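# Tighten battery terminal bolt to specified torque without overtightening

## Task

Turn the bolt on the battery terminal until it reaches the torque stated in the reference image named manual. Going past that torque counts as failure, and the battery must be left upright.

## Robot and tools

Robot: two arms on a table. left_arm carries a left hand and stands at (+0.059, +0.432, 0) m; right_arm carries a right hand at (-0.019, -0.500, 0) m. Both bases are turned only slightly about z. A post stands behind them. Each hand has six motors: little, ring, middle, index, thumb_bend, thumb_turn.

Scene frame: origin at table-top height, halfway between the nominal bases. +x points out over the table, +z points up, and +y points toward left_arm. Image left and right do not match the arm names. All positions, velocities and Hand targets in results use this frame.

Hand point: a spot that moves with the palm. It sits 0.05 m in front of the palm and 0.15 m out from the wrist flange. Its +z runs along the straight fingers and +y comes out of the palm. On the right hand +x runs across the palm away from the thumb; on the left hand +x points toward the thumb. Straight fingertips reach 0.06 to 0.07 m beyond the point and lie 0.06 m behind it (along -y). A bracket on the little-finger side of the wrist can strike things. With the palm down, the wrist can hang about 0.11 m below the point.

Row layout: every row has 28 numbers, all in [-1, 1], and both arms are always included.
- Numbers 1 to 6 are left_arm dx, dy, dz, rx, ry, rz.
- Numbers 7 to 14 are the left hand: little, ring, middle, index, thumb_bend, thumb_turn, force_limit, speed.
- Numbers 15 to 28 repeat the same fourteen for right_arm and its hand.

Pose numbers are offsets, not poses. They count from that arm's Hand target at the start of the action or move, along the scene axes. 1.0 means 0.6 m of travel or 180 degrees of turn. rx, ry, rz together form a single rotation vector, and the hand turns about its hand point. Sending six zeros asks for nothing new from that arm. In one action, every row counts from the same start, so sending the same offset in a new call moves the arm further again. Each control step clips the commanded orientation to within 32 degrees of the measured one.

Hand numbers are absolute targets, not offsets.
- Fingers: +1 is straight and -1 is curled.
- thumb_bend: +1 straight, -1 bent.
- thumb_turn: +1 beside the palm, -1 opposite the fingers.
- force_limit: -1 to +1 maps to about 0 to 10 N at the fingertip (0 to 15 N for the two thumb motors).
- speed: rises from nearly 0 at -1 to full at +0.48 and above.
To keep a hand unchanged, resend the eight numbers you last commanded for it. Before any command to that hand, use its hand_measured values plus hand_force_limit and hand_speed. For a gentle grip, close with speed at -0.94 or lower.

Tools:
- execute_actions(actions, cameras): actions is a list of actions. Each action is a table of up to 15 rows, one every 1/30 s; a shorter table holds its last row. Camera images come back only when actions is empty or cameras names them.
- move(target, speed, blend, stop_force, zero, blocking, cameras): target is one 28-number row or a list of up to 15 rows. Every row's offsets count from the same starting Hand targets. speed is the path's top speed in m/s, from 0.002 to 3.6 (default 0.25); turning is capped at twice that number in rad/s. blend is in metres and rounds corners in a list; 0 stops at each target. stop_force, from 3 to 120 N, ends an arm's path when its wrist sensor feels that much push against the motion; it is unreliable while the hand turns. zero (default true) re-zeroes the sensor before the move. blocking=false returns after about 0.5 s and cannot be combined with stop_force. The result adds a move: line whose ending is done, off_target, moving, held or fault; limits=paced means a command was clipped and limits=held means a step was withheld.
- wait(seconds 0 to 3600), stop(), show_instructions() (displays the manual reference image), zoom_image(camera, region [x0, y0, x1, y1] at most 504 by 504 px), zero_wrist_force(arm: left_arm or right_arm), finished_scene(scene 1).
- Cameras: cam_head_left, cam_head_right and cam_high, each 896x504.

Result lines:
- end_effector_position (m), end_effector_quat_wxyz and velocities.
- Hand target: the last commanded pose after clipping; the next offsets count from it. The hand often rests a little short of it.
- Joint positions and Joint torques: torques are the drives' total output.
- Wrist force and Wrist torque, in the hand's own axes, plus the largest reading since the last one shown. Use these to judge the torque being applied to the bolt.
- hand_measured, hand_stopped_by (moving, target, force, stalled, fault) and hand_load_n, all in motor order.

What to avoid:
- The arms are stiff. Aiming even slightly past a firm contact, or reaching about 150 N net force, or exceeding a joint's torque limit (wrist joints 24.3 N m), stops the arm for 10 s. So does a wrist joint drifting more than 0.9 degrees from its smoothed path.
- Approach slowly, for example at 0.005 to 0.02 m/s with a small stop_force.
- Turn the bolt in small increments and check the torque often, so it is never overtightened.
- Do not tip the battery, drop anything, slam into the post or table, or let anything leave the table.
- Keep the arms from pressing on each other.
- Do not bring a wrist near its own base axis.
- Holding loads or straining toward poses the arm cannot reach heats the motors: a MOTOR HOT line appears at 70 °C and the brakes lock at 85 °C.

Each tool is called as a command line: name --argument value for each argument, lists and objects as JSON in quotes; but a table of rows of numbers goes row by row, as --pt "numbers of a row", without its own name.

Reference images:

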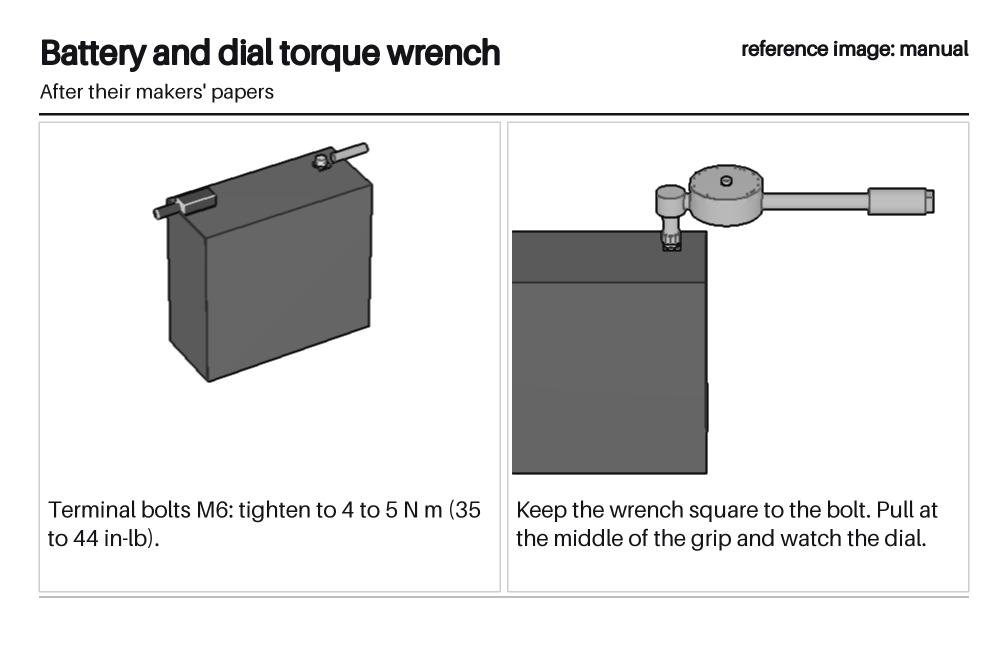

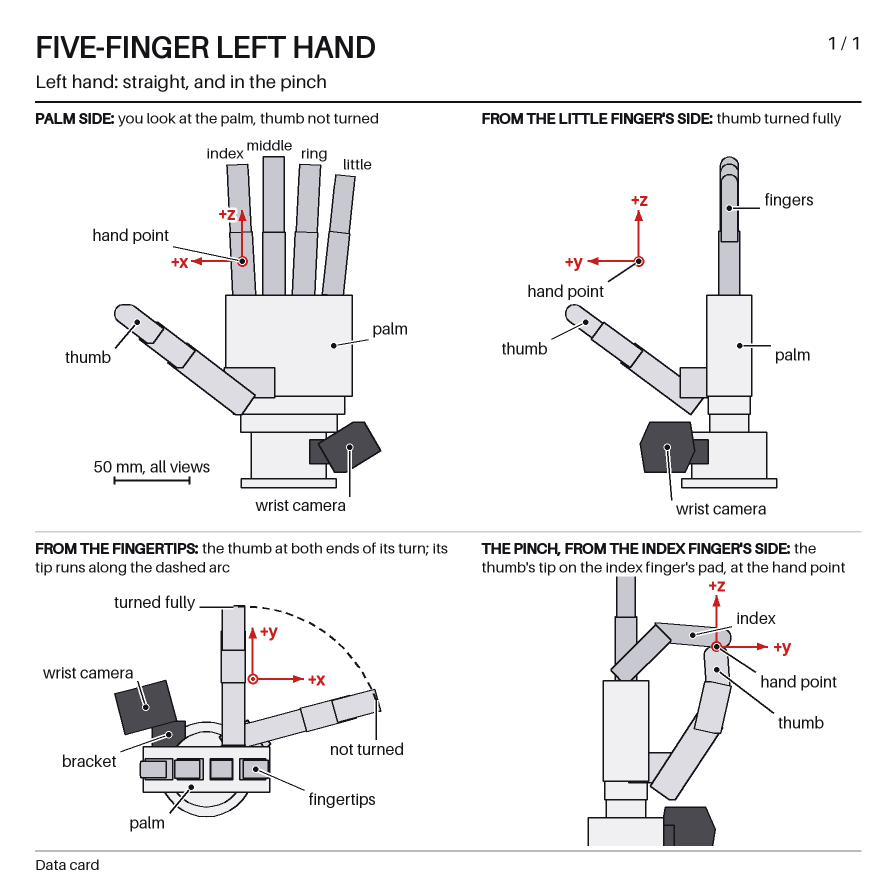

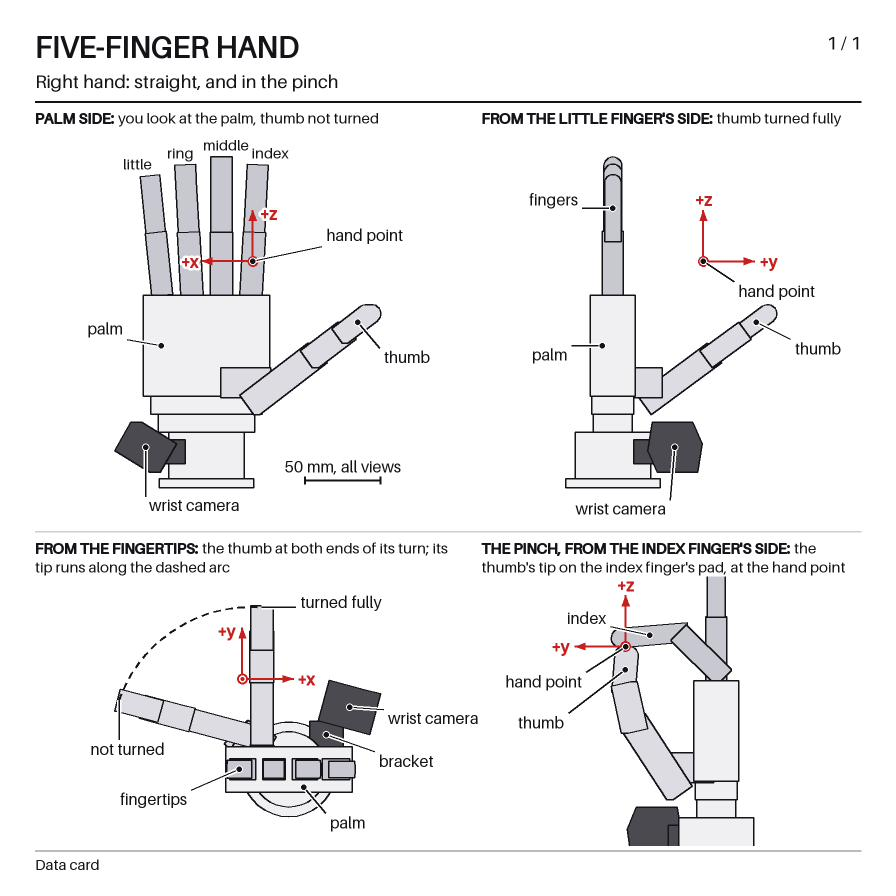

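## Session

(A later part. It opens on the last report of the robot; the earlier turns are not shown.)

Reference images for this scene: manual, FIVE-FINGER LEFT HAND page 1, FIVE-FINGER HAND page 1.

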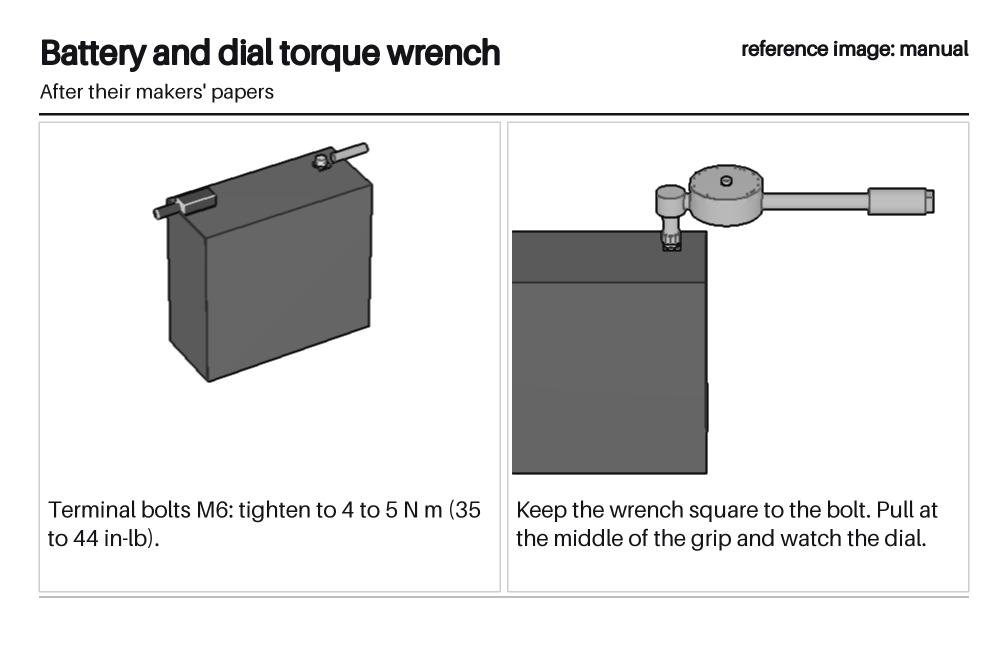

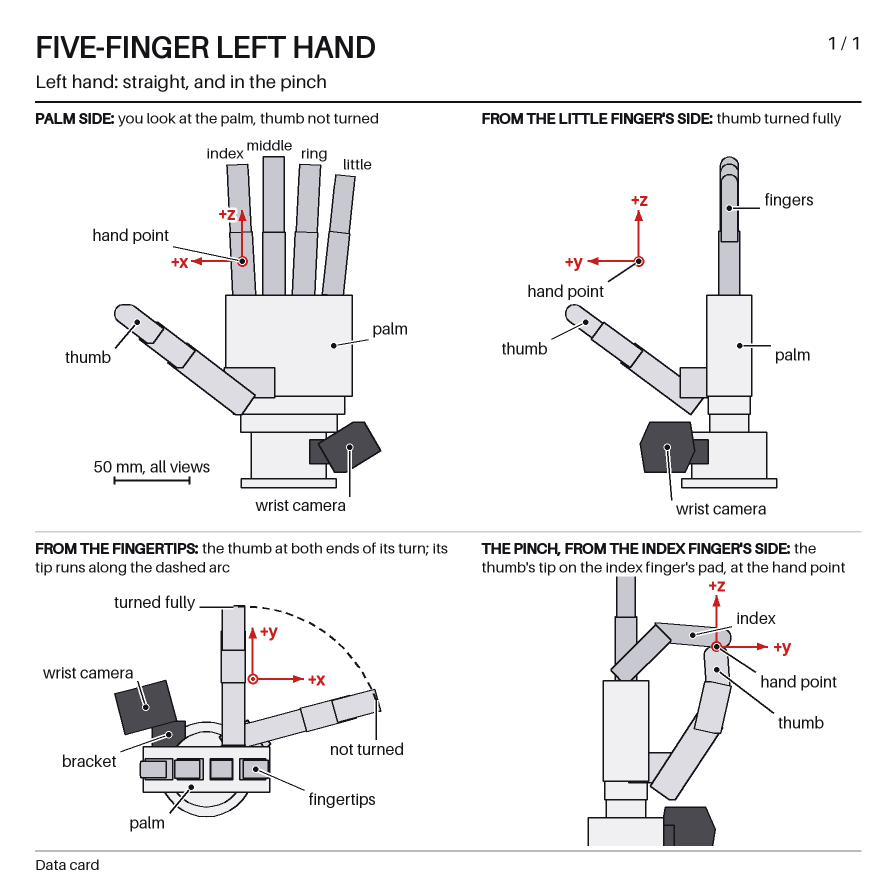

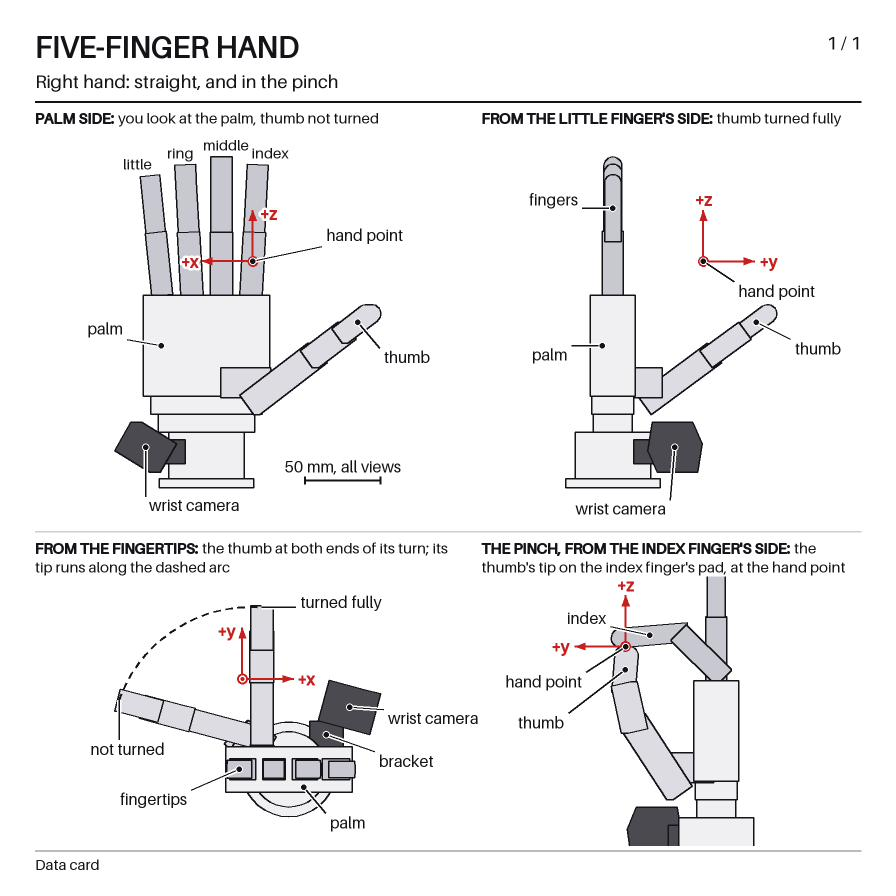

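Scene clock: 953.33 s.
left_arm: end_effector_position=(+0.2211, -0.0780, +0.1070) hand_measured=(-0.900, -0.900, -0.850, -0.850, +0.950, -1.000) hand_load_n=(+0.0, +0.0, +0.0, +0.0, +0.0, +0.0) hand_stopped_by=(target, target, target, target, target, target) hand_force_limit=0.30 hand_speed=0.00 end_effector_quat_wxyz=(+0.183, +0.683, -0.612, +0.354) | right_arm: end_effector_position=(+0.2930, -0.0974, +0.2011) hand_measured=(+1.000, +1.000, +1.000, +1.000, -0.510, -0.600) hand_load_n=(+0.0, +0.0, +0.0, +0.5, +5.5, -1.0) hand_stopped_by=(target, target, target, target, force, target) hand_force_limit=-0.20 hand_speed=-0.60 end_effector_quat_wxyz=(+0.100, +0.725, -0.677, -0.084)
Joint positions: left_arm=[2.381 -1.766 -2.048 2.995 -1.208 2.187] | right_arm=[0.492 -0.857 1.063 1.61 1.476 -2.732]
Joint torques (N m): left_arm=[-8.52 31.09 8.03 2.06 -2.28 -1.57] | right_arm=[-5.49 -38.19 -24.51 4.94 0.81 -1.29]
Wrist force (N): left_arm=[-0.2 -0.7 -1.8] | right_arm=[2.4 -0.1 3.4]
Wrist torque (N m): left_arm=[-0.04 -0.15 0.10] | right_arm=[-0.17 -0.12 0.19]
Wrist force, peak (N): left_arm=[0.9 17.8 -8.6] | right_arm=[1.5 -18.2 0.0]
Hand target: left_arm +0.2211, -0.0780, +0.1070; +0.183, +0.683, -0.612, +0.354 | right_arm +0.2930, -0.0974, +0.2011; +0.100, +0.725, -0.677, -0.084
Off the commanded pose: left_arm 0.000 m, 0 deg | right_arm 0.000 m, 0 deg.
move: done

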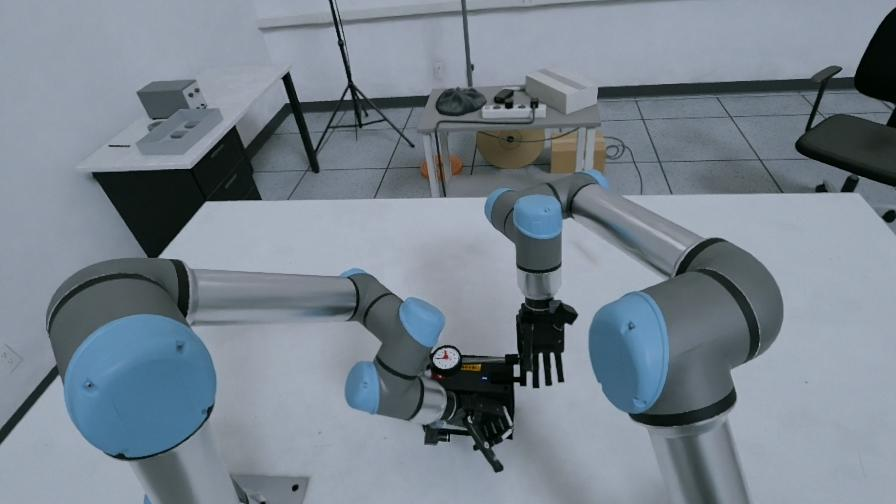

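zoom_image --camera "cam_head_right" --region '[446, 348, 458, 360]'

zoom_image --camera "cam_head_right" --region '[446, 356, 458, 368]'

Scaled by 42.000 from the camera's image (finer frame: 1280x720).

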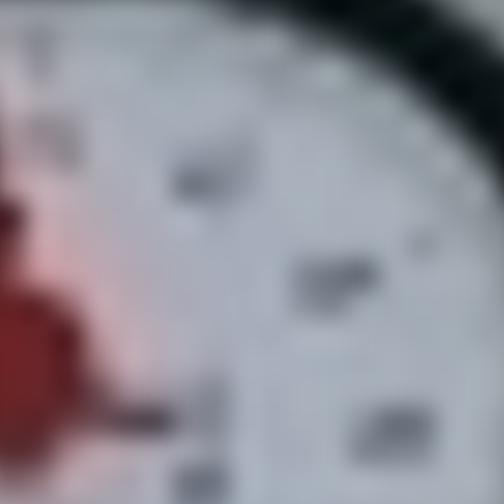

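Scaled by 42.000 from the camera's image (finer frame: 1280x720).

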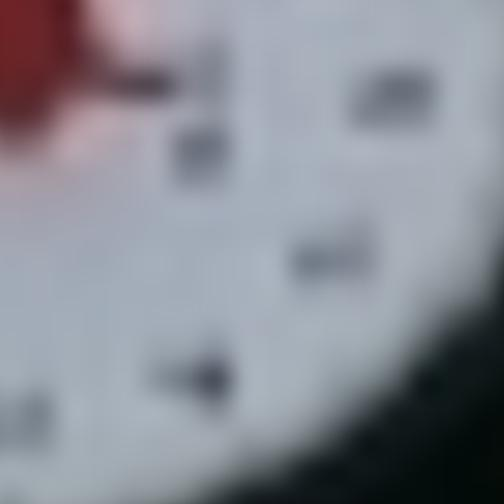

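move --pt "-0.0833 0 0 0 0 0 -0.9 -0.9 -0.85 -0.85 0.95 -1 0.3 0 0 0 0 0 0 0 1 1 1 1 -0.7 -0.6 -0.2 -0.6" --pt "-0.0723 0.25 0.4 0 0 0 -0.9 -0.9 -0.85 -0.85 0.95 -1 0.3 0 0 0 0 0 0 0 1 1 1 1 -0.7 -0.6 -0.2 -0.6" --pt "0.0482 0.4967 0.5217 0.1064 0.0875 -0.0217 -0.9 -0.9 -0.85 -0.85 0.95 -1 0.3 0 0 0 0 0 0 0 1 1 1 1 -0.7 -0.6 -0.2 -0.6" --pt "0.3648 0.33 0.4217 0.2128 0.175 -0.0433 -0.9 -0.9 -0.85 -0.85 0.95 -1 0.3 0 0 0 0 0 0 0 1 1 1 1 -0.7 -0.6 -0.2 -0.6" --pt "0.3422 0.2007 0.3217 0.2128 0.175 -0.0433 -0.9 -0.9 -0.85 -0.85 0.95 -1 0.3 0 0 0 0 0 0 0 1 1 1 1 -0.7 -0.6 -0.2 -0.6" --speed 0.2 --blend '[0.02,0.02,0.02,0.02,0]'

move --pt "0 0 0 0 0 0 -0.9 -0.9 0.18 0.18 0.3 -1 0.5 0 0 0 0 0 0 0 1 1 1 1 -0.7 -0.6 -0.2 -0.6" --pt "0 0 -0.132 0 0 0 -0.9 -0.9 0.18 0.18 0.3 -1 0.5 0 0 0 0 0 0 0 1 1 1 1 -0.7 -0.6 -0.2 -0.6" --speed 0.12 --cameras '["cam_head_left","cam_head_right"]'

zoom_image --camera "cam_head_left" --region '[420, 330, 550, 450]'

zoom_image --camera "cam_head_left" --region '[452, 343, 482, 373]'

Scene clock: 960.47 s.
left_arm: end_effector_position=(+0.4264, +0.0425, +0.3001) hand_measured=(-0.900, -0.900, -0.850, -0.850, +0.950, -1.000) hand_load_n=(+0.0, +0.0, +0.0, +0.0, +0.0, +0.0) hand_stopped_by=(target, target, target, target, target, target) hand_force_limit=0.30 hand_speed=0.00 end_effector_quat_wxyz=(+0.131, +0.732, -0.665, -0.072) | right_arm: end_effector_position=(+0.2930, -0.0974, +0.2011) hand_measured=(+1.000, +1.000, +1.000, +1.000, -0.510, -0.600) hand_load_n=(+0.0, +0.0, +0.0, +0.0, +5.5, -1.0) hand_stopped_by=(target, target, target, target, force, target) hand_force_limit=-0.20 hand_speed=-0.60 end_effector_quat_wxyz=(+0.100, +0.725, -0.677, -0.084)
Joint positions: left_arm=[2.719 -2.297 -0.803 1.296 -1.38 2.706] | right_arm=[0.492 -0.857 1.063 1.61 1.476 -2.732]
Joint torques (N m): left_arm=[-9.71 34.96 27.84 0.18 3.54 -1.29] | right_arm=[-6.75 -36.87 -25.39 4.8 0.56 -1.45]
Wrist force (N): left_arm=[0.5 -1.9 -0.9] | right_arm=[2.1 0.1 3.5]
Wrist torque (N m): left_arm=[-0.22 -0.12 0.18] | right_arm=[-0.15 -0.09 0.19]
Wrist force, peak (N): left_arm=[0.6 -2.6 -1.3] | right_arm=[2.3 -0.2 4.3]
Hand target: left_arm +0.4264, +0.0424, +0.3000; +0.131, +0.732, -0.665, -0.072 | right_arm +0.2930, -0.0974, +0.2011; +0.100, +0.725, -0.677, -0.084
Off the commanded pose: left_arm 0.000 m, 0 deg | right_arm 0.000 m, 0 deg.
move: done

Scene clock: 962.47 s.
left_arm: end_effector_position=(+0.4264, +0.0424, +0.2209) hand_measured=(-0.900, -0.900, +0.180, +0.180, +0.300, -1.000) hand_load_n=(+0.0, +0.0, +0.0, +0.0, +0.0, +0.0) hand_stopped_by=(target, target, target, target, target, target) hand_force_limit=0.50 hand_speed=0.00 end_effector_quat_wxyz=(+0.131, +0.732, -0.665, -0.072) | right_arm: end_effector_position=(+0.2930, -0.0974, +0.2011) hand_measured=(+1.000, +1.000, +1.000, +1.000, -0.510, -0.600) hand_load_n=(+0.0, +0.0, +0.0, +0.0, +5.5, -1.0) hand_stopped_by=(target, target, target, target, force, target) hand_force_limit=-0.20 hand_speed=-0.60 end_effector_quat_wxyz=(+0.100, +0.725, -0.677, -0.084)
Joint positions: left_arm=[2.719 -2.31 -0.983 1.489 -1.38 2.705] | right_arm=[0.492 -0.857 1.063 1.61 1.476 -2.732]
Joint torques (N m): left_arm=[11.04 35.68 10.92 0.01 3.64 -1.28] | right_arm=[-5.37 -37.49 -24 4.68 0.99 -1.15]
Wrist force (N): left_arm=[0.8 -1.6 -0.7] | right_arm=[2.4 -0.2 3.6]
Wrist torque (N m): left_arm=[-0.18 -0.18 0.20] | right_arm=[-0.18 -0.13 0.20]
Wrist force, peak (N): left_arm=[0.7 -1.8 -1.0] | right_arm=[2.3 -0.1 4.1]
Hand target: left_arm +0.4264, +0.0424, +0.2208; +0.131, +0.732, -0.665, -0.072 | right_arm +0.2930, -0.0974, +0.2011; +0.100, +0.725, -0.677, -0.084
Off the commanded pose: left_arm 0.000 m, 0 deg | right_arm 0.000 m, 0 deg.
move: done

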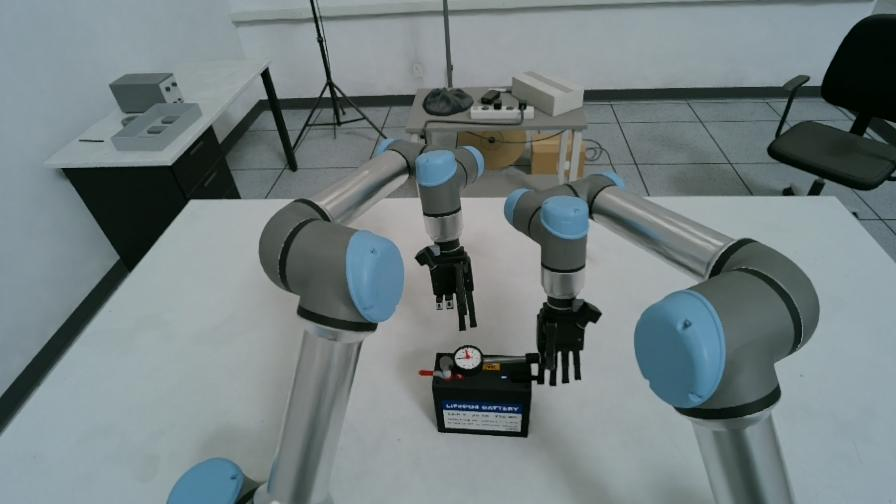

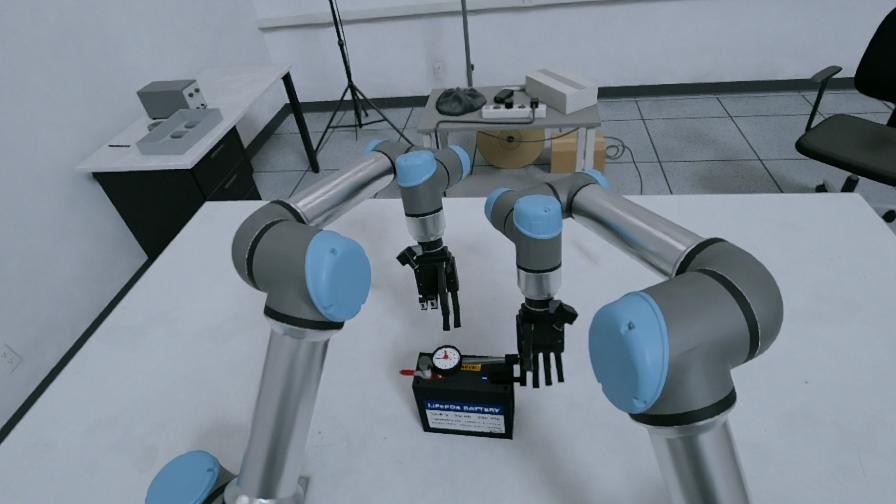

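Scaled by 3.877 from the camera's image (finer frame: 1280x720).

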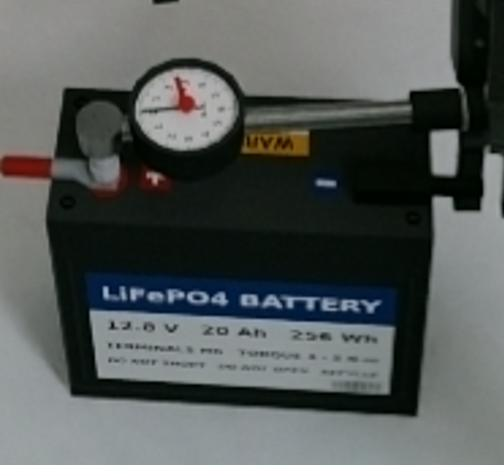

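Scaled by 16.800 from the camera's image (finer frame: 1280x720).

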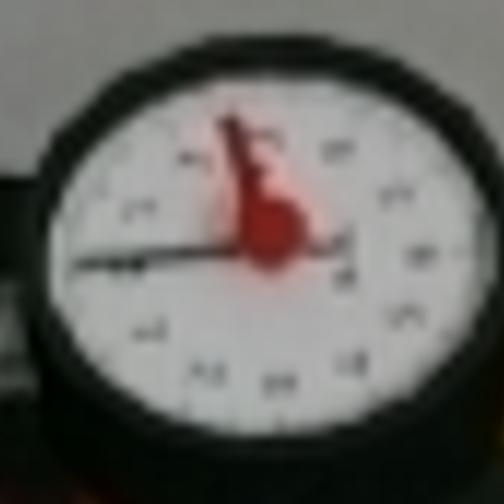

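move --pt "-0.1567 -0.022 0 0 0 0 -0.9 -0.9 0.18 0.18 0.3 -1 0.5 0 0 0 0 0 0 0 1 1 1 1 -0.7 -0.6 -0.2 -0.6" --pt "-0.1733 -0.0243 0 0 0 0 -0.9 -0.9 0.18 0.18 0.3 -1 0.5 0 0 0 0 0 0 0 1 1 1 1 -0.7 -0.6 -0.2 -0.6" --speed '[0.1,0.03]' --blend 0.003 --cameras '["cam_head_left"]'

zoom_image --camera "cam_head_left" --region '[420, 330, 500, 390]'

Scene clock: 964.60 s.
left_arm: end_effector_position=(+0.3226, +0.0278, +0.2208) hand_measured=(-0.900, -0.900, +0.180, +0.180, +0.300, -1.000) hand_load_n=(+0.0, +0.0, +0.0, +0.0, +0.0, +0.0) hand_stopped_by=(target, target, target, target, target, target) hand_force_limit=0.50 hand_speed=0.00 end_effector_quat_wxyz=(+0.131, +0.732, -0.665, -0.072) | right_arm: end_effector_position=(+0.2930, -0.0974, +0.2011) hand_measured=(+1.000, +1.000, +1.000, +1.000, -0.510, -0.600) hand_load_n=(+0.0, +0.0, +0.0, +0.0, +5.5, -1.0) hand_stopped_by=(target, target, target, target, force, target) hand_force_limit=-0.20 hand_speed=-0.60 end_effector_quat_wxyz=(+0.100, +0.725, -0.677, -0.084)
Joint positions: left_arm=[2.616 -2.118 -1.297 1.632 -1.358 2.603] | right_arm=[0.492 -0.857 1.063 1.61 1.476 -2.732]
Joint torques (N m): left_arm=[-7.85 44.48 11 0.13 3.6 -1.52] | right_arm=[-4.84 -36.88 -23.79 4.91 0.87 -1.09]
Wrist force (N): left_arm=[0.6 -1.6 -0.9] | right_arm=[2.4 -0.2 3.4]
Wrist torque (N m): left_arm=[-0.16 -0.14 0.19] | right_arm=[-0.18 -0.13 0.19]
Wrist force, peak (N): left_arm=[0.2 -2.4 -1.1] | right_arm=[2.5 -0.2 4.2]
Hand target: left_arm +0.3225, +0.0278, +0.2208; +0.131, +0.732, -0.665, -0.072 | right_arm +0.2930, -0.0974, +0.2011; +0.100, +0.725, -0.677, -0.084
Off the commanded pose: left_arm 0.000 m, 0 deg | right_arm 0.000 m, 0 deg.
move: done

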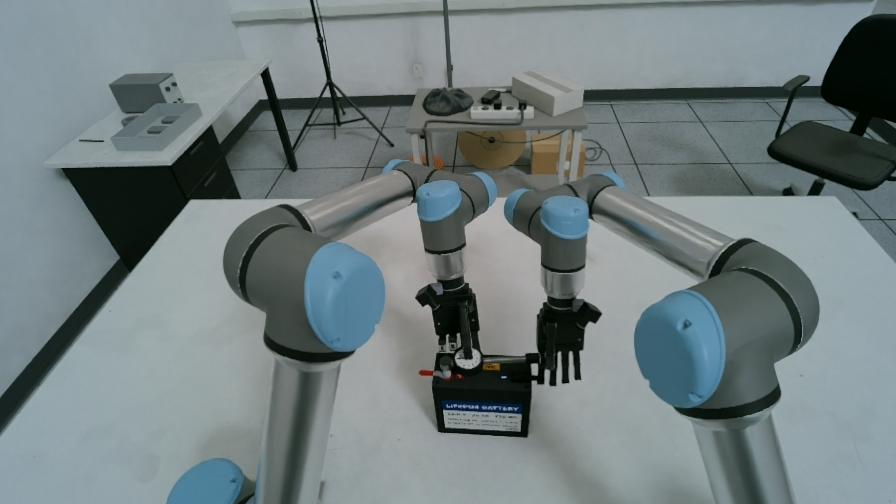

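Scaled by 6.300 from the camera's image (finer frame: 1280x720).

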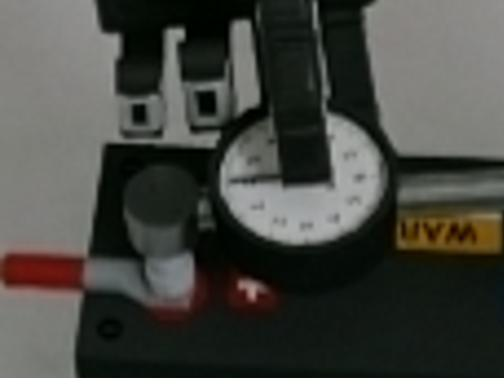

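move --target '[0,0,0,0,0,0,-0.9,-0.9,-0.5,-0.5,-0.1,-1,0.5,-0.9,0,0,0,0,0,0,1,1,1,1,-0.7,-0.6,-0.2,-0.6]'

Scene clock: 965.87 s.
left_arm: end_effector_position=(+0.3225, +0.0278, +0.2208) hand_measured=(-0.900, -0.900, +0.052, +0.080, +0.184, -1.000) hand_load_n=(+0.0, +0.0, +8.5, +8.0, +11.5, +0.0) hand_stopped_by=(target, target, force, force, force, target) hand_force_limit=0.50 hand_speed=-0.90 end_effector_quat_wxyz=(+0.131, +0.732, -0.665, -0.072) | right_arm: end_effector_position=(+0.2930, -0.0974, +0.2011) hand_measured=(+1.000, +1.000, +1.000, +1.000, -0.510, -0.600) hand_load_n=(+0.0, +0.0, +0.0, +0.0, +5.5, -1.0) hand_stopped_by=(target, target, target, target, force, target) hand_force_limit=-0.20 hand_speed=-0.60 end_effector_quat_wxyz=(+0.100, +0.725, -0.677, -0.084)
Joint positions: left_arm=[2.616 -2.118 -1.297 1.632 -1.358 2.603] | right_arm=[0.492 -0.857 1.063 1.61 1.476 -2.732]
Joint torques (N m): left_arm=[-5.46 45.5 17.72 -6.35 3.52 -0.85] | right_arm=[-4.22 -37.95 -21.14 2.9 0.73 -1.05]
Wrist force (N): left_arm=[-0.4 -5.1 2.3] | right_arm=[2.7 1.6 1.8]
Wrist torque (N m): left_arm=[-0.19 -0.07 0.12] | right_arm=[-0.01 -0.12 0.22]
Wrist force, peak (N): left_arm=[2.5 -5.6 7.5] | right_arm=[2.3 0.0 4.2]
Hand target: left_arm +0.3225, +0.0278, +0.2208; +0.131, +0.732, -0.665, -0.072 | right_arm +0.2930, -0.0974, +0.2011; +0.100, +0.725, -0.677, -0.084
Off the commanded pose: left_arm 0.000 m, 0 deg | right_arm 0.000 m, 0 deg.
move: done

move --target '[0,0,0,0,0,0,-0.9,-0.9,-0.5,-0.5,-0.1,-1,0.5,-0.9,0,0,0,0,0,0,1,1,1,1,0.0,-0.6,-0.2,-0.6]'

move --pt "0 0 0 0 0 0 -0.9 -0.9 -0.5 -0.5 -0.1 -1 0.5 -0.9 0.003 0 0 0 0 0 1 1 1 1 0.0 -0.6 -0.2 -0.6" --pt "0 0 0 0 0 0 -0.9 -0.9 -0.5 -0.5 -0.1 -1 0.5 -0.9 0.003 0 -0.0343 0.0166 -0.1658 0 1 1 1 1 0.0 -0.6 -0.2 -0.6" --speed 0.05 --cameras '["cam_head_left","cam_head_right"]'

zoom_image --camera "cam_head_left" --region '[500, 340, 580, 400]'

zoom_image --camera "cam_head_right" --region '[480, 340, 560, 400]'

Scene clock: 968.67 s.
left_arm: end_effector_position=(+0.3224, +0.0278, +0.2208) hand_measured=(-0.900, -0.900, +0.052, +0.080, +0.184, -1.000) hand_load_n=(+0.0, +0.0, +8.5, +7.5, +11.0, +0.0) hand_stopped_by=(target, target, force, force, force, target) hand_force_limit=0.50 hand_speed=-0.90 end_effector_quat_wxyz=(+0.131, +0.732, -0.665, -0.072) | right_arm: end_effector_position=(+0.2930, -0.0974, +0.2011) hand_measured=(+1.000, +1.000, +1.000, +1.000, +0.000, -0.600) hand_load_n=(+0.0, +0.0, +0.0, +0.0, +0.0, +0.0) hand_stopped_by=(target, target, target, target, target, target) hand_force_limit=-0.20 hand_speed=-0.60 end_effector_quat_wxyz=(+0.100, +0.725, -0.677, -0.084)
Joint positions: left_arm=[2.616 -2.118 -1.297 1.632 -1.358 2.603] | right_arm=[0.492 -0.857 1.063 1.61 1.476 -2.732]
Joint torques (N m): left_arm=[6.32 45.73 25.71 -2.08 3.22 0.73] | right_arm=[-6.1 -37.55 -15.43 2.53 0.51 -1.25]
Wrist force (N): left_arm=[-0.3 -1.9 3.3] | right_arm=[-1.0 -0.3 2.0]
Wrist torque (N m): left_arm=[-0.10 -0.08 0.14] | right_arm=[-0.13 0.05 0.05]
Wrist force, peak (N): left_arm=[-0.2 -5.9 3.3] | right_arm=[2.9 1.3 2.4]
Hand target: left_arm +0.3225, +0.0278, +0.2208; +0.131, +0.732, -0.665, -0.072 | right_arm +0.2930, -0.0974, +0.2011; +0.100, +0.725, -0.677, -0.084
Off the commanded pose: left_arm 0.000 m, 0 deg | right_arm 0.000 m, 0 deg.
move: done

Scene clock: 974.60 s.
left_arm: end_effector_position=(+0.3225, +0.0278, +0.2208) hand_measured=(-0.900, -0.900, +0.052, +0.080, +0.184, -1.000) hand_load_n=(+0.0, +0.0, +10.0, +9.5, +9.5, +0.0) hand_stopped_by=(target, target, force, force, force, target) hand_force_limit=0.50 hand_speed=-0.90 end_effector_quat_wxyz=(+0.131, +0.732, -0.665, -0.072) | right_arm: end_effector_position=(+0.2948, -0.0974, +0.1805) hand_measured=(+1.000, +1.000, +1.000, +1.000, +0.000, -0.600) hand_load_n=(+0.0, +0.0, +0.0, +0.0, +0.0, +0.0) hand_stopped_by=(target, target, target, target, target, target) hand_force_limit=-0.20 hand_speed=-0.60 end_effector_quat_wxyz=(-0.096, +0.724, -0.677, +0.087)
Joint positions: left_arm=[2.616 -2.118 -1.297 1.632 -1.358 2.603] | right_arm=[0.598 -1.137 1.362 1.117 1.698 -2.628]
Joint torques (N m): left_arm=[10.08 45.35 25.41 -1.01 0.73 0.77] | right_arm=[12.02 -48.47 -10.32 0.32 1.11 1.12]
Wrist force (N): left_arm=[0.8 1.7 9.2] | right_arm=[-1.7 -5.9 1.1]
Wrist torque (N m): left_arm=[-0.23 -0.15 0.21] | right_arm=[-0.31 0.12 -0.08]
Wrist force, peak (N): left_arm=[-2.1 5.2 8.1] | right_arm=[-1.7 -5.9 1.1]
Hand target: left_arm +0.3225, +0.0278, +0.2208; +0.131, +0.732, -0.665, -0.072 | right_arm +0.2948, -0.0974, +0.1805; -0.096, +0.724, -0.677, +0.088
Off the commanded pose: left_arm 0.000 m, 0 deg | right_arm 0.000 m, 0 deg.
move: done

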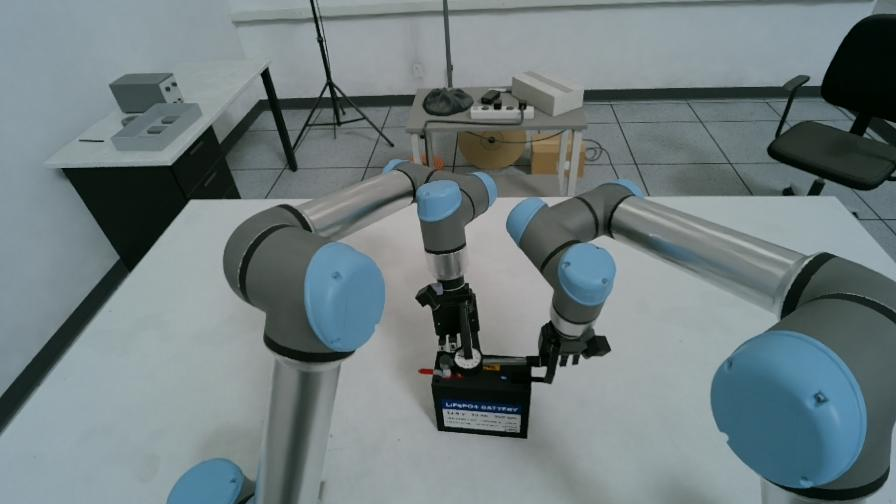

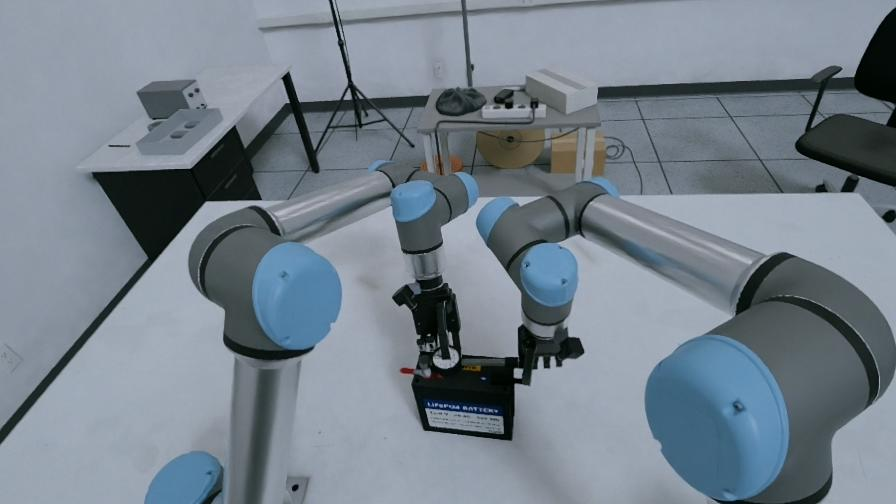

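Scaled by 6.300 from the camera's image (finer frame: 1280x720).

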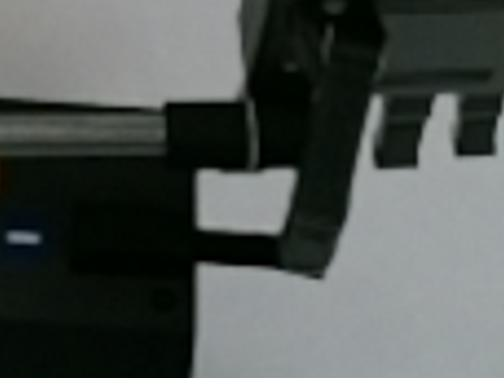

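Scaled by 6.300 from the camera's image (finer frame: 1280x720).

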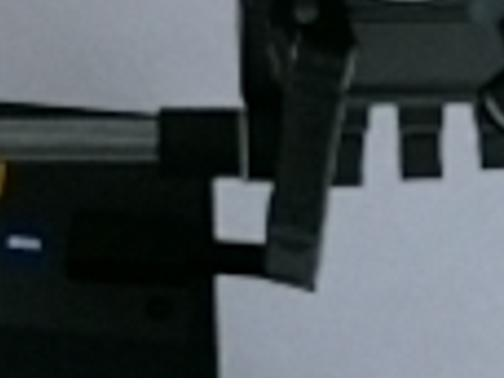

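move --target '[0,0,0,0,0,0,-0.9,-0.9,-0.5,-0.5,-0.1,-1,0.5,-0.9,0.0015,0,0,0,0,0,1,1,1,1,0.0,-0.6,-0.2,-0.6]' --speed 0.02

move --target '[0,0,0,0,0,0,-0.9,-0.9,-0.5,-0.5,-0.1,-1,0.5,-0.9,0.0015,0,0,0,0,0,1,1,1,1,0.0,-0.6,-0.2,-0.6]' --speed 0.02

Scene clock: 975.90 s.
left_arm: end_effector_position=(+0.3225, +0.0278, +0.2208) hand_measured=(-0.900, -0.900, +0.052, +0.080, +0.184, -1.000) hand_load_n=(+0.0, +0.0, +10.0, +9.5, +9.5, +0.0) hand_stopped_by=(target, target, force, force, force, target) hand_force_limit=0.50 hand_speed=-0.90 end_effector_quat_wxyz=(+0.131, +0.732, -0.665, -0.072) | right_arm: end_effector_position=(+0.2957, -0.0974, +0.1805) hand_measured=(+1.000, +1.000, +1.000, +1.000, +0.000, -0.600) hand_load_n=(+0.0, +0.0, +0.0, +0.0, +0.0, +0.0) hand_stopped_by=(target, target, target, target, target, target) hand_force_limit=-0.20 hand_speed=-0.60 end_effector_quat_wxyz=(-0.096, +0.724, -0.677, +0.088)
Joint positions: left_arm=[2.616 -2.118 -1.297 1.632 -1.358 2.603] | right_arm=[0.597 -1.135 1.36 1.118 1.698 -2.629]
Joint torques (N m): left_arm=[9.92 45.42 25.49 -2.21 -0.33 0.74] | right_arm=[-7.2 -25.93 -22.86 4.18 -1.4 -1.53]
Wrist force (N): left_arm=[0.3 -7.9 5.3] | right_arm=[-2.0 0.5 1.5]
Wrist torque (N m): left_arm=[-0.42 -0.18 0.22] | right_arm=[0.10 0.15 0.00]
Wrist force, peak (N): left_arm=[0.4 -7.9 5.7] | right_arm=[-1.6 -5.8 1.6]
Hand target: left_arm +0.3225, +0.0278, +0.2208; +0.131, +0.732, -0.665, -0.072 | right_arm +0.2957, -0.0974, +0.1805; -0.096, +0.724, -0.677, +0.088
Off the commanded pose: left_arm 0.000 m, 0 deg | right_arm 0.000 m, 0 deg.
move: done

Scene clock: 976.40 s.
left_arm: end_effector_position=(+0.3225, +0.0278, +0.2208) hand_measured=(-0.900, -0.900, +0.052, +0.080, +0.184, -1.000) hand_load_n=(+0.0, +0.0, +9.5, +9.0, +9.5, +0.0) hand_stopped_by=(target, target, force, force, force, target) hand_force_limit=0.50 hand_speed=-0.90 end_effector_quat_wxyz=(+0.131, +0.732, -0.665, -0.072) | right_arm: end_effector_position=(+0.2966, -0.0974, +0.1805) hand_measured=(+1.000, +1.000, +1.000, +1.000, +0.000, -0.600) hand_load_n=(+0.0, +0.0, +0.0, +0.0, +0.0, +0.0) hand_stopped_by=(target, target, target, target, target, target) hand_force_limit=-0.20 hand_speed=-0.60 end_effector_quat_wxyz=(-0.096, +0.724, -0.677, +0.088)
Joint positions: left_arm=[2.616 -2.118 -1.297 1.632 -1.358 2.603] | right_arm=[0.596 -1.134 1.358 1.118 1.698 -2.63]
Joint torques (N m): left_arm=[9.73 45.2 25.58 -3.23 -0.71 0.75] | right_arm=[-7.83 -25.3 -23.79 4.09 -1.56 -1.22]
Wrist force (N): left_arm=[-0.8 -8.1 3.4] | right_arm=[-1.2 1.8 2.2]
Wrist torque (N m): left_arm=[-0.34 -0.15 0.19] | right_arm=[0.14 0.07 0.10]
Wrist force, peak (N): left_arm=[0.1 -8.2 5.1] | right_arm=[-1.2 1.8 2.2]
Hand target: left_arm +0.3225, +0.0278, +0.2208; +0.131, +0.732, -0.665, -0.072 | right_arm +0.2966, -0.0974, +0.1805; -0.096, +0.724, -0.677, +0.088
Off the commanded pose: left_arm 0.000 m, 0 deg | right_arm 0.000 m, 0 deg.
move: done

move --target '[0,0,0,0,0,0,-0.9,-0.9,-0.5,-0.5,-0.1,-1,0.5,-0.9,-0.001,0,0,0,0,0,1,1,1,1,-0.7,-0.6,-0.2,-0.6]' --speed 0.02 --cameras '["cam_head_left","cam_head_right"]'

Scene clock: 978.87 s.
left_arm: end_effector_position=(+0.3225, +0.0278, +0.2208) hand_measured=(-0.900, -0.900, +0.052, +0.080, +0.184, -1.000) hand_load_n=(+0.5, +0.0, +9.5, +8.5, +10.5, +0.0) hand_stopped_by=(target, target, force, force, force, target) hand_force_limit=0.50 hand_speed=-0.90 end_effector_quat_wxyz=(+0.131, +0.732, -0.665, -0.072) | right_arm: end_effector_position=(+0.2960, -0.0974, +0.1805) hand_measured=(+1.000, +1.000, +1.000, +1.000, -0.506, -0.600) hand_load_n=(+0.0, -0.5, +0.0, +0.0, +6.5, +0.0) hand_stopped_by=(target, target, target, target, force, target) hand_force_limit=-0.20 hand_speed=-0.60 end_effector_quat_wxyz=(-0.096, +0.724, -0.677, +0.088)
Joint positions: left_arm=[2.616 -2.118 -1.297 1.632 -1.358 2.603] | right_arm=[0.596 -1.135 1.359 1.118 1.698 -2.629]
Joint torques (N m): left_arm=[8.73 45.22 25.34 -6.28 -0.95 0.59] | right_arm=[7.82 -50.35 -11.5 -0.52 1.85 1.41]
Wrist force (N): left_arm=[-1.4 -6.5 2.9] | right_arm=[-3.1 1.5 3.0]
Wrist torque (N m): left_arm=[-0.20 -0.13 0.11] | right_arm=[0.02 0.12 0.03]
Wrist force, peak (N): left_arm=[-0.7 -8.5 3.3] | right_arm=[-3.3 1.9 3.0]
Hand target: left_arm +0.3225, +0.0278, +0.2208; +0.131, +0.732, -0.665, -0.072 | right_arm +0.2960, -0.0974, +0.1805; -0.096, +0.724, -0.677, +0.088
Off the commanded pose: left_arm 0.000 m, 0 deg | right_arm 0.000 m, 0 deg.
move: done

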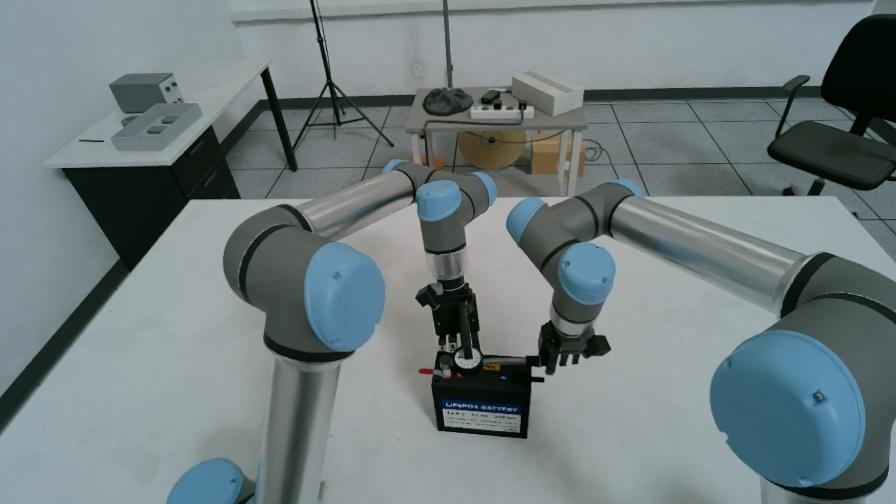

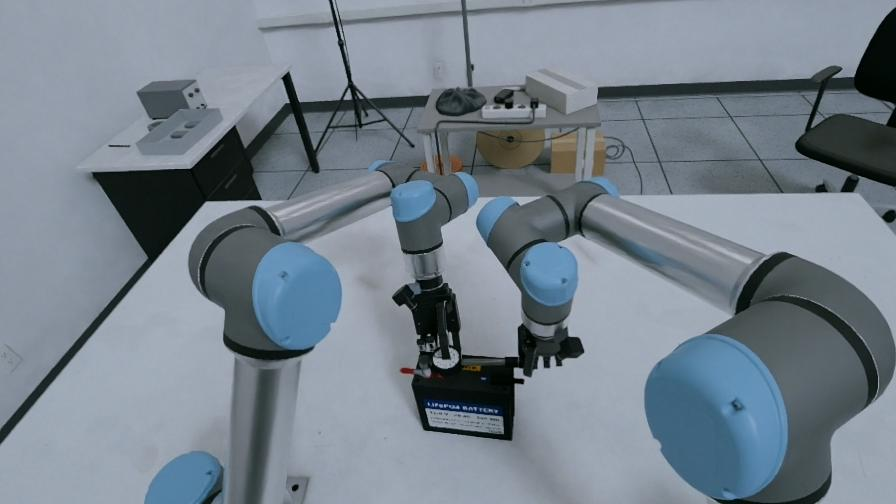

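zoom_image --camera "cam_head_right" --region '[480, 330, 600, 400]'

zoom_image --camera "cam_head_left" --region '[430, 330, 570, 400]'

Scaled by 4.200 from the camera's image (finer frame: 1280x720).

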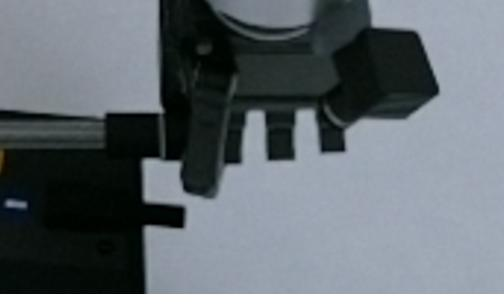

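Scaled by 3.600 from the camera's image (finer frame: 1280x720).

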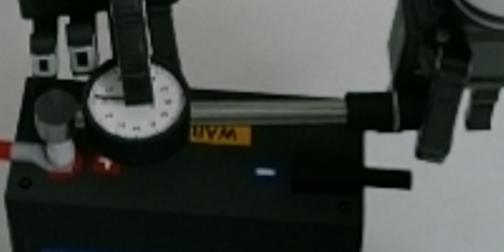

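move --pt "0 0 0 0 0 0 -0.9 -0.9 0.18 0.18 0.3 -1 0.5 -0.5 0 0 0 0 0 0 1 1 1 1 -0.7 -0.6 -0.2 -0.6" --pt "0.1733 0.0243 0 0 0 0 -0.9 -0.9 0.18 0.18 0.3 -1 0.5 -0.5 0 0 0 0 0 0 1 1 1 1 -0.7 -0.6 -0.2 -0.6" --speed 0.08 --cameras '["cam_head_left","cam_head_right"]'

zoom_image --camera "cam_head_right" --region '[410, 330, 600, 420]'

Scene clock: 981.87 s.
left_arm: end_effector_position=(+0.4264, +0.0424, +0.2208) hand_measured=(-0.900, -0.900, +0.180, +0.180, +0.300, -1.000) hand_load_n=(+0.0, +0.0, +0.0, +0.0, +0.0, +0.0) hand_stopped_by=(target, target, target, target, target, target) hand_force_limit=0.50 hand_speed=-0.50 end_effector_quat_wxyz=(+0.131, +0.732, -0.665, -0.072) | right_arm: end_effector_position=(+0.2960, -0.0974, +0.1805) hand_measured=(+1.000, +1.000, +1.000, +1.000, -0.506, -0.600) hand_load_n=(+0.0, +0.0, +0.0, +0.0, +6.0, +0.0) hand_stopped_by=(target, target, target, target, force, target) hand_force_limit=-0.20 hand_speed=-0.60 end_effector_quat_wxyz=(-0.096, +0.724, -0.677, +0.088)
Joint positions: left_arm=[2.719 -2.31 -0.983 1.489 -1.38 2.705] | right_arm=[0.596 -1.135 1.359 1.118 1.698 -2.629]
Joint torques (N m): left_arm=[11.53 35.73 26.69 -5.19 -2.46 1.46] | right_arm=[-3.13 -48.96 -13.01 1.76 1.66 -0.14]
Wrist force (N): left_arm=[0.8 -1.7 -0.7] | right_arm=[-2.3 0.6 3.7]
Wrist torque (N m): left_arm=[-0.19 -0.18 0.06] | right_arm=[-0.05 0.08 0.05]
Wrist force, peak (N): left_arm=[-1.4 -6.8 2.8] | right_arm=[-2.3 1.4 4.9]
Hand target: left_arm +0.4264, +0.0424, +0.2208; +0.131, +0.732, -0.665, -0.072 | right_arm +0.2960, -0.0974, +0.1805; -0.096, +0.724, -0.677, +0.088
Off the commanded pose: left_arm 0.000 m, 0 deg | right_arm 0.000 m, 0 deg.
move: done

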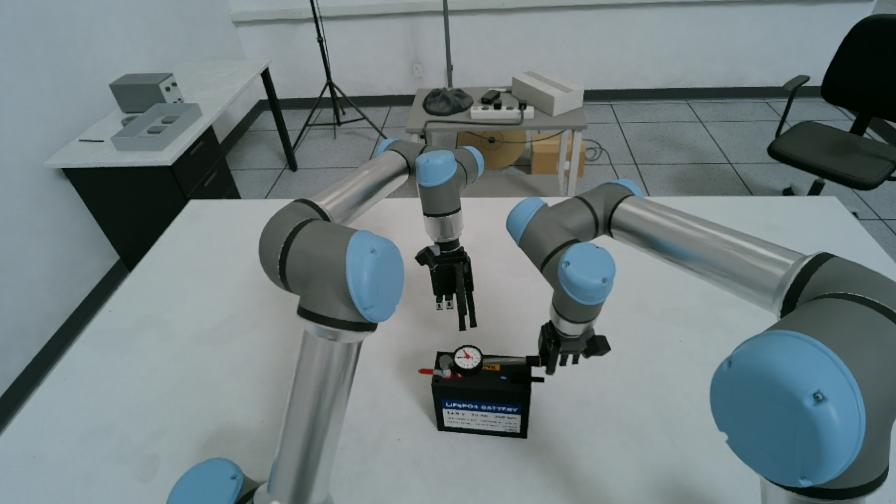

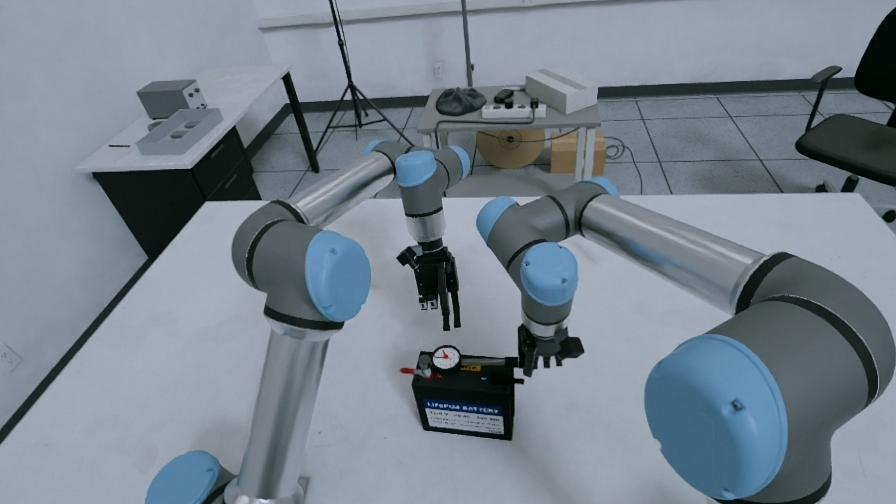

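Scaled by 2.653 from the camera's image (finer frame: 1280x720).

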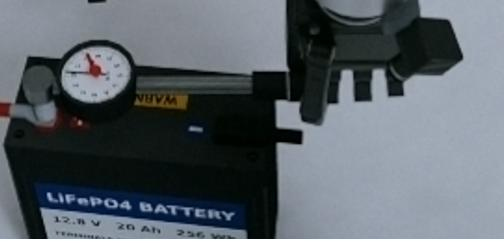

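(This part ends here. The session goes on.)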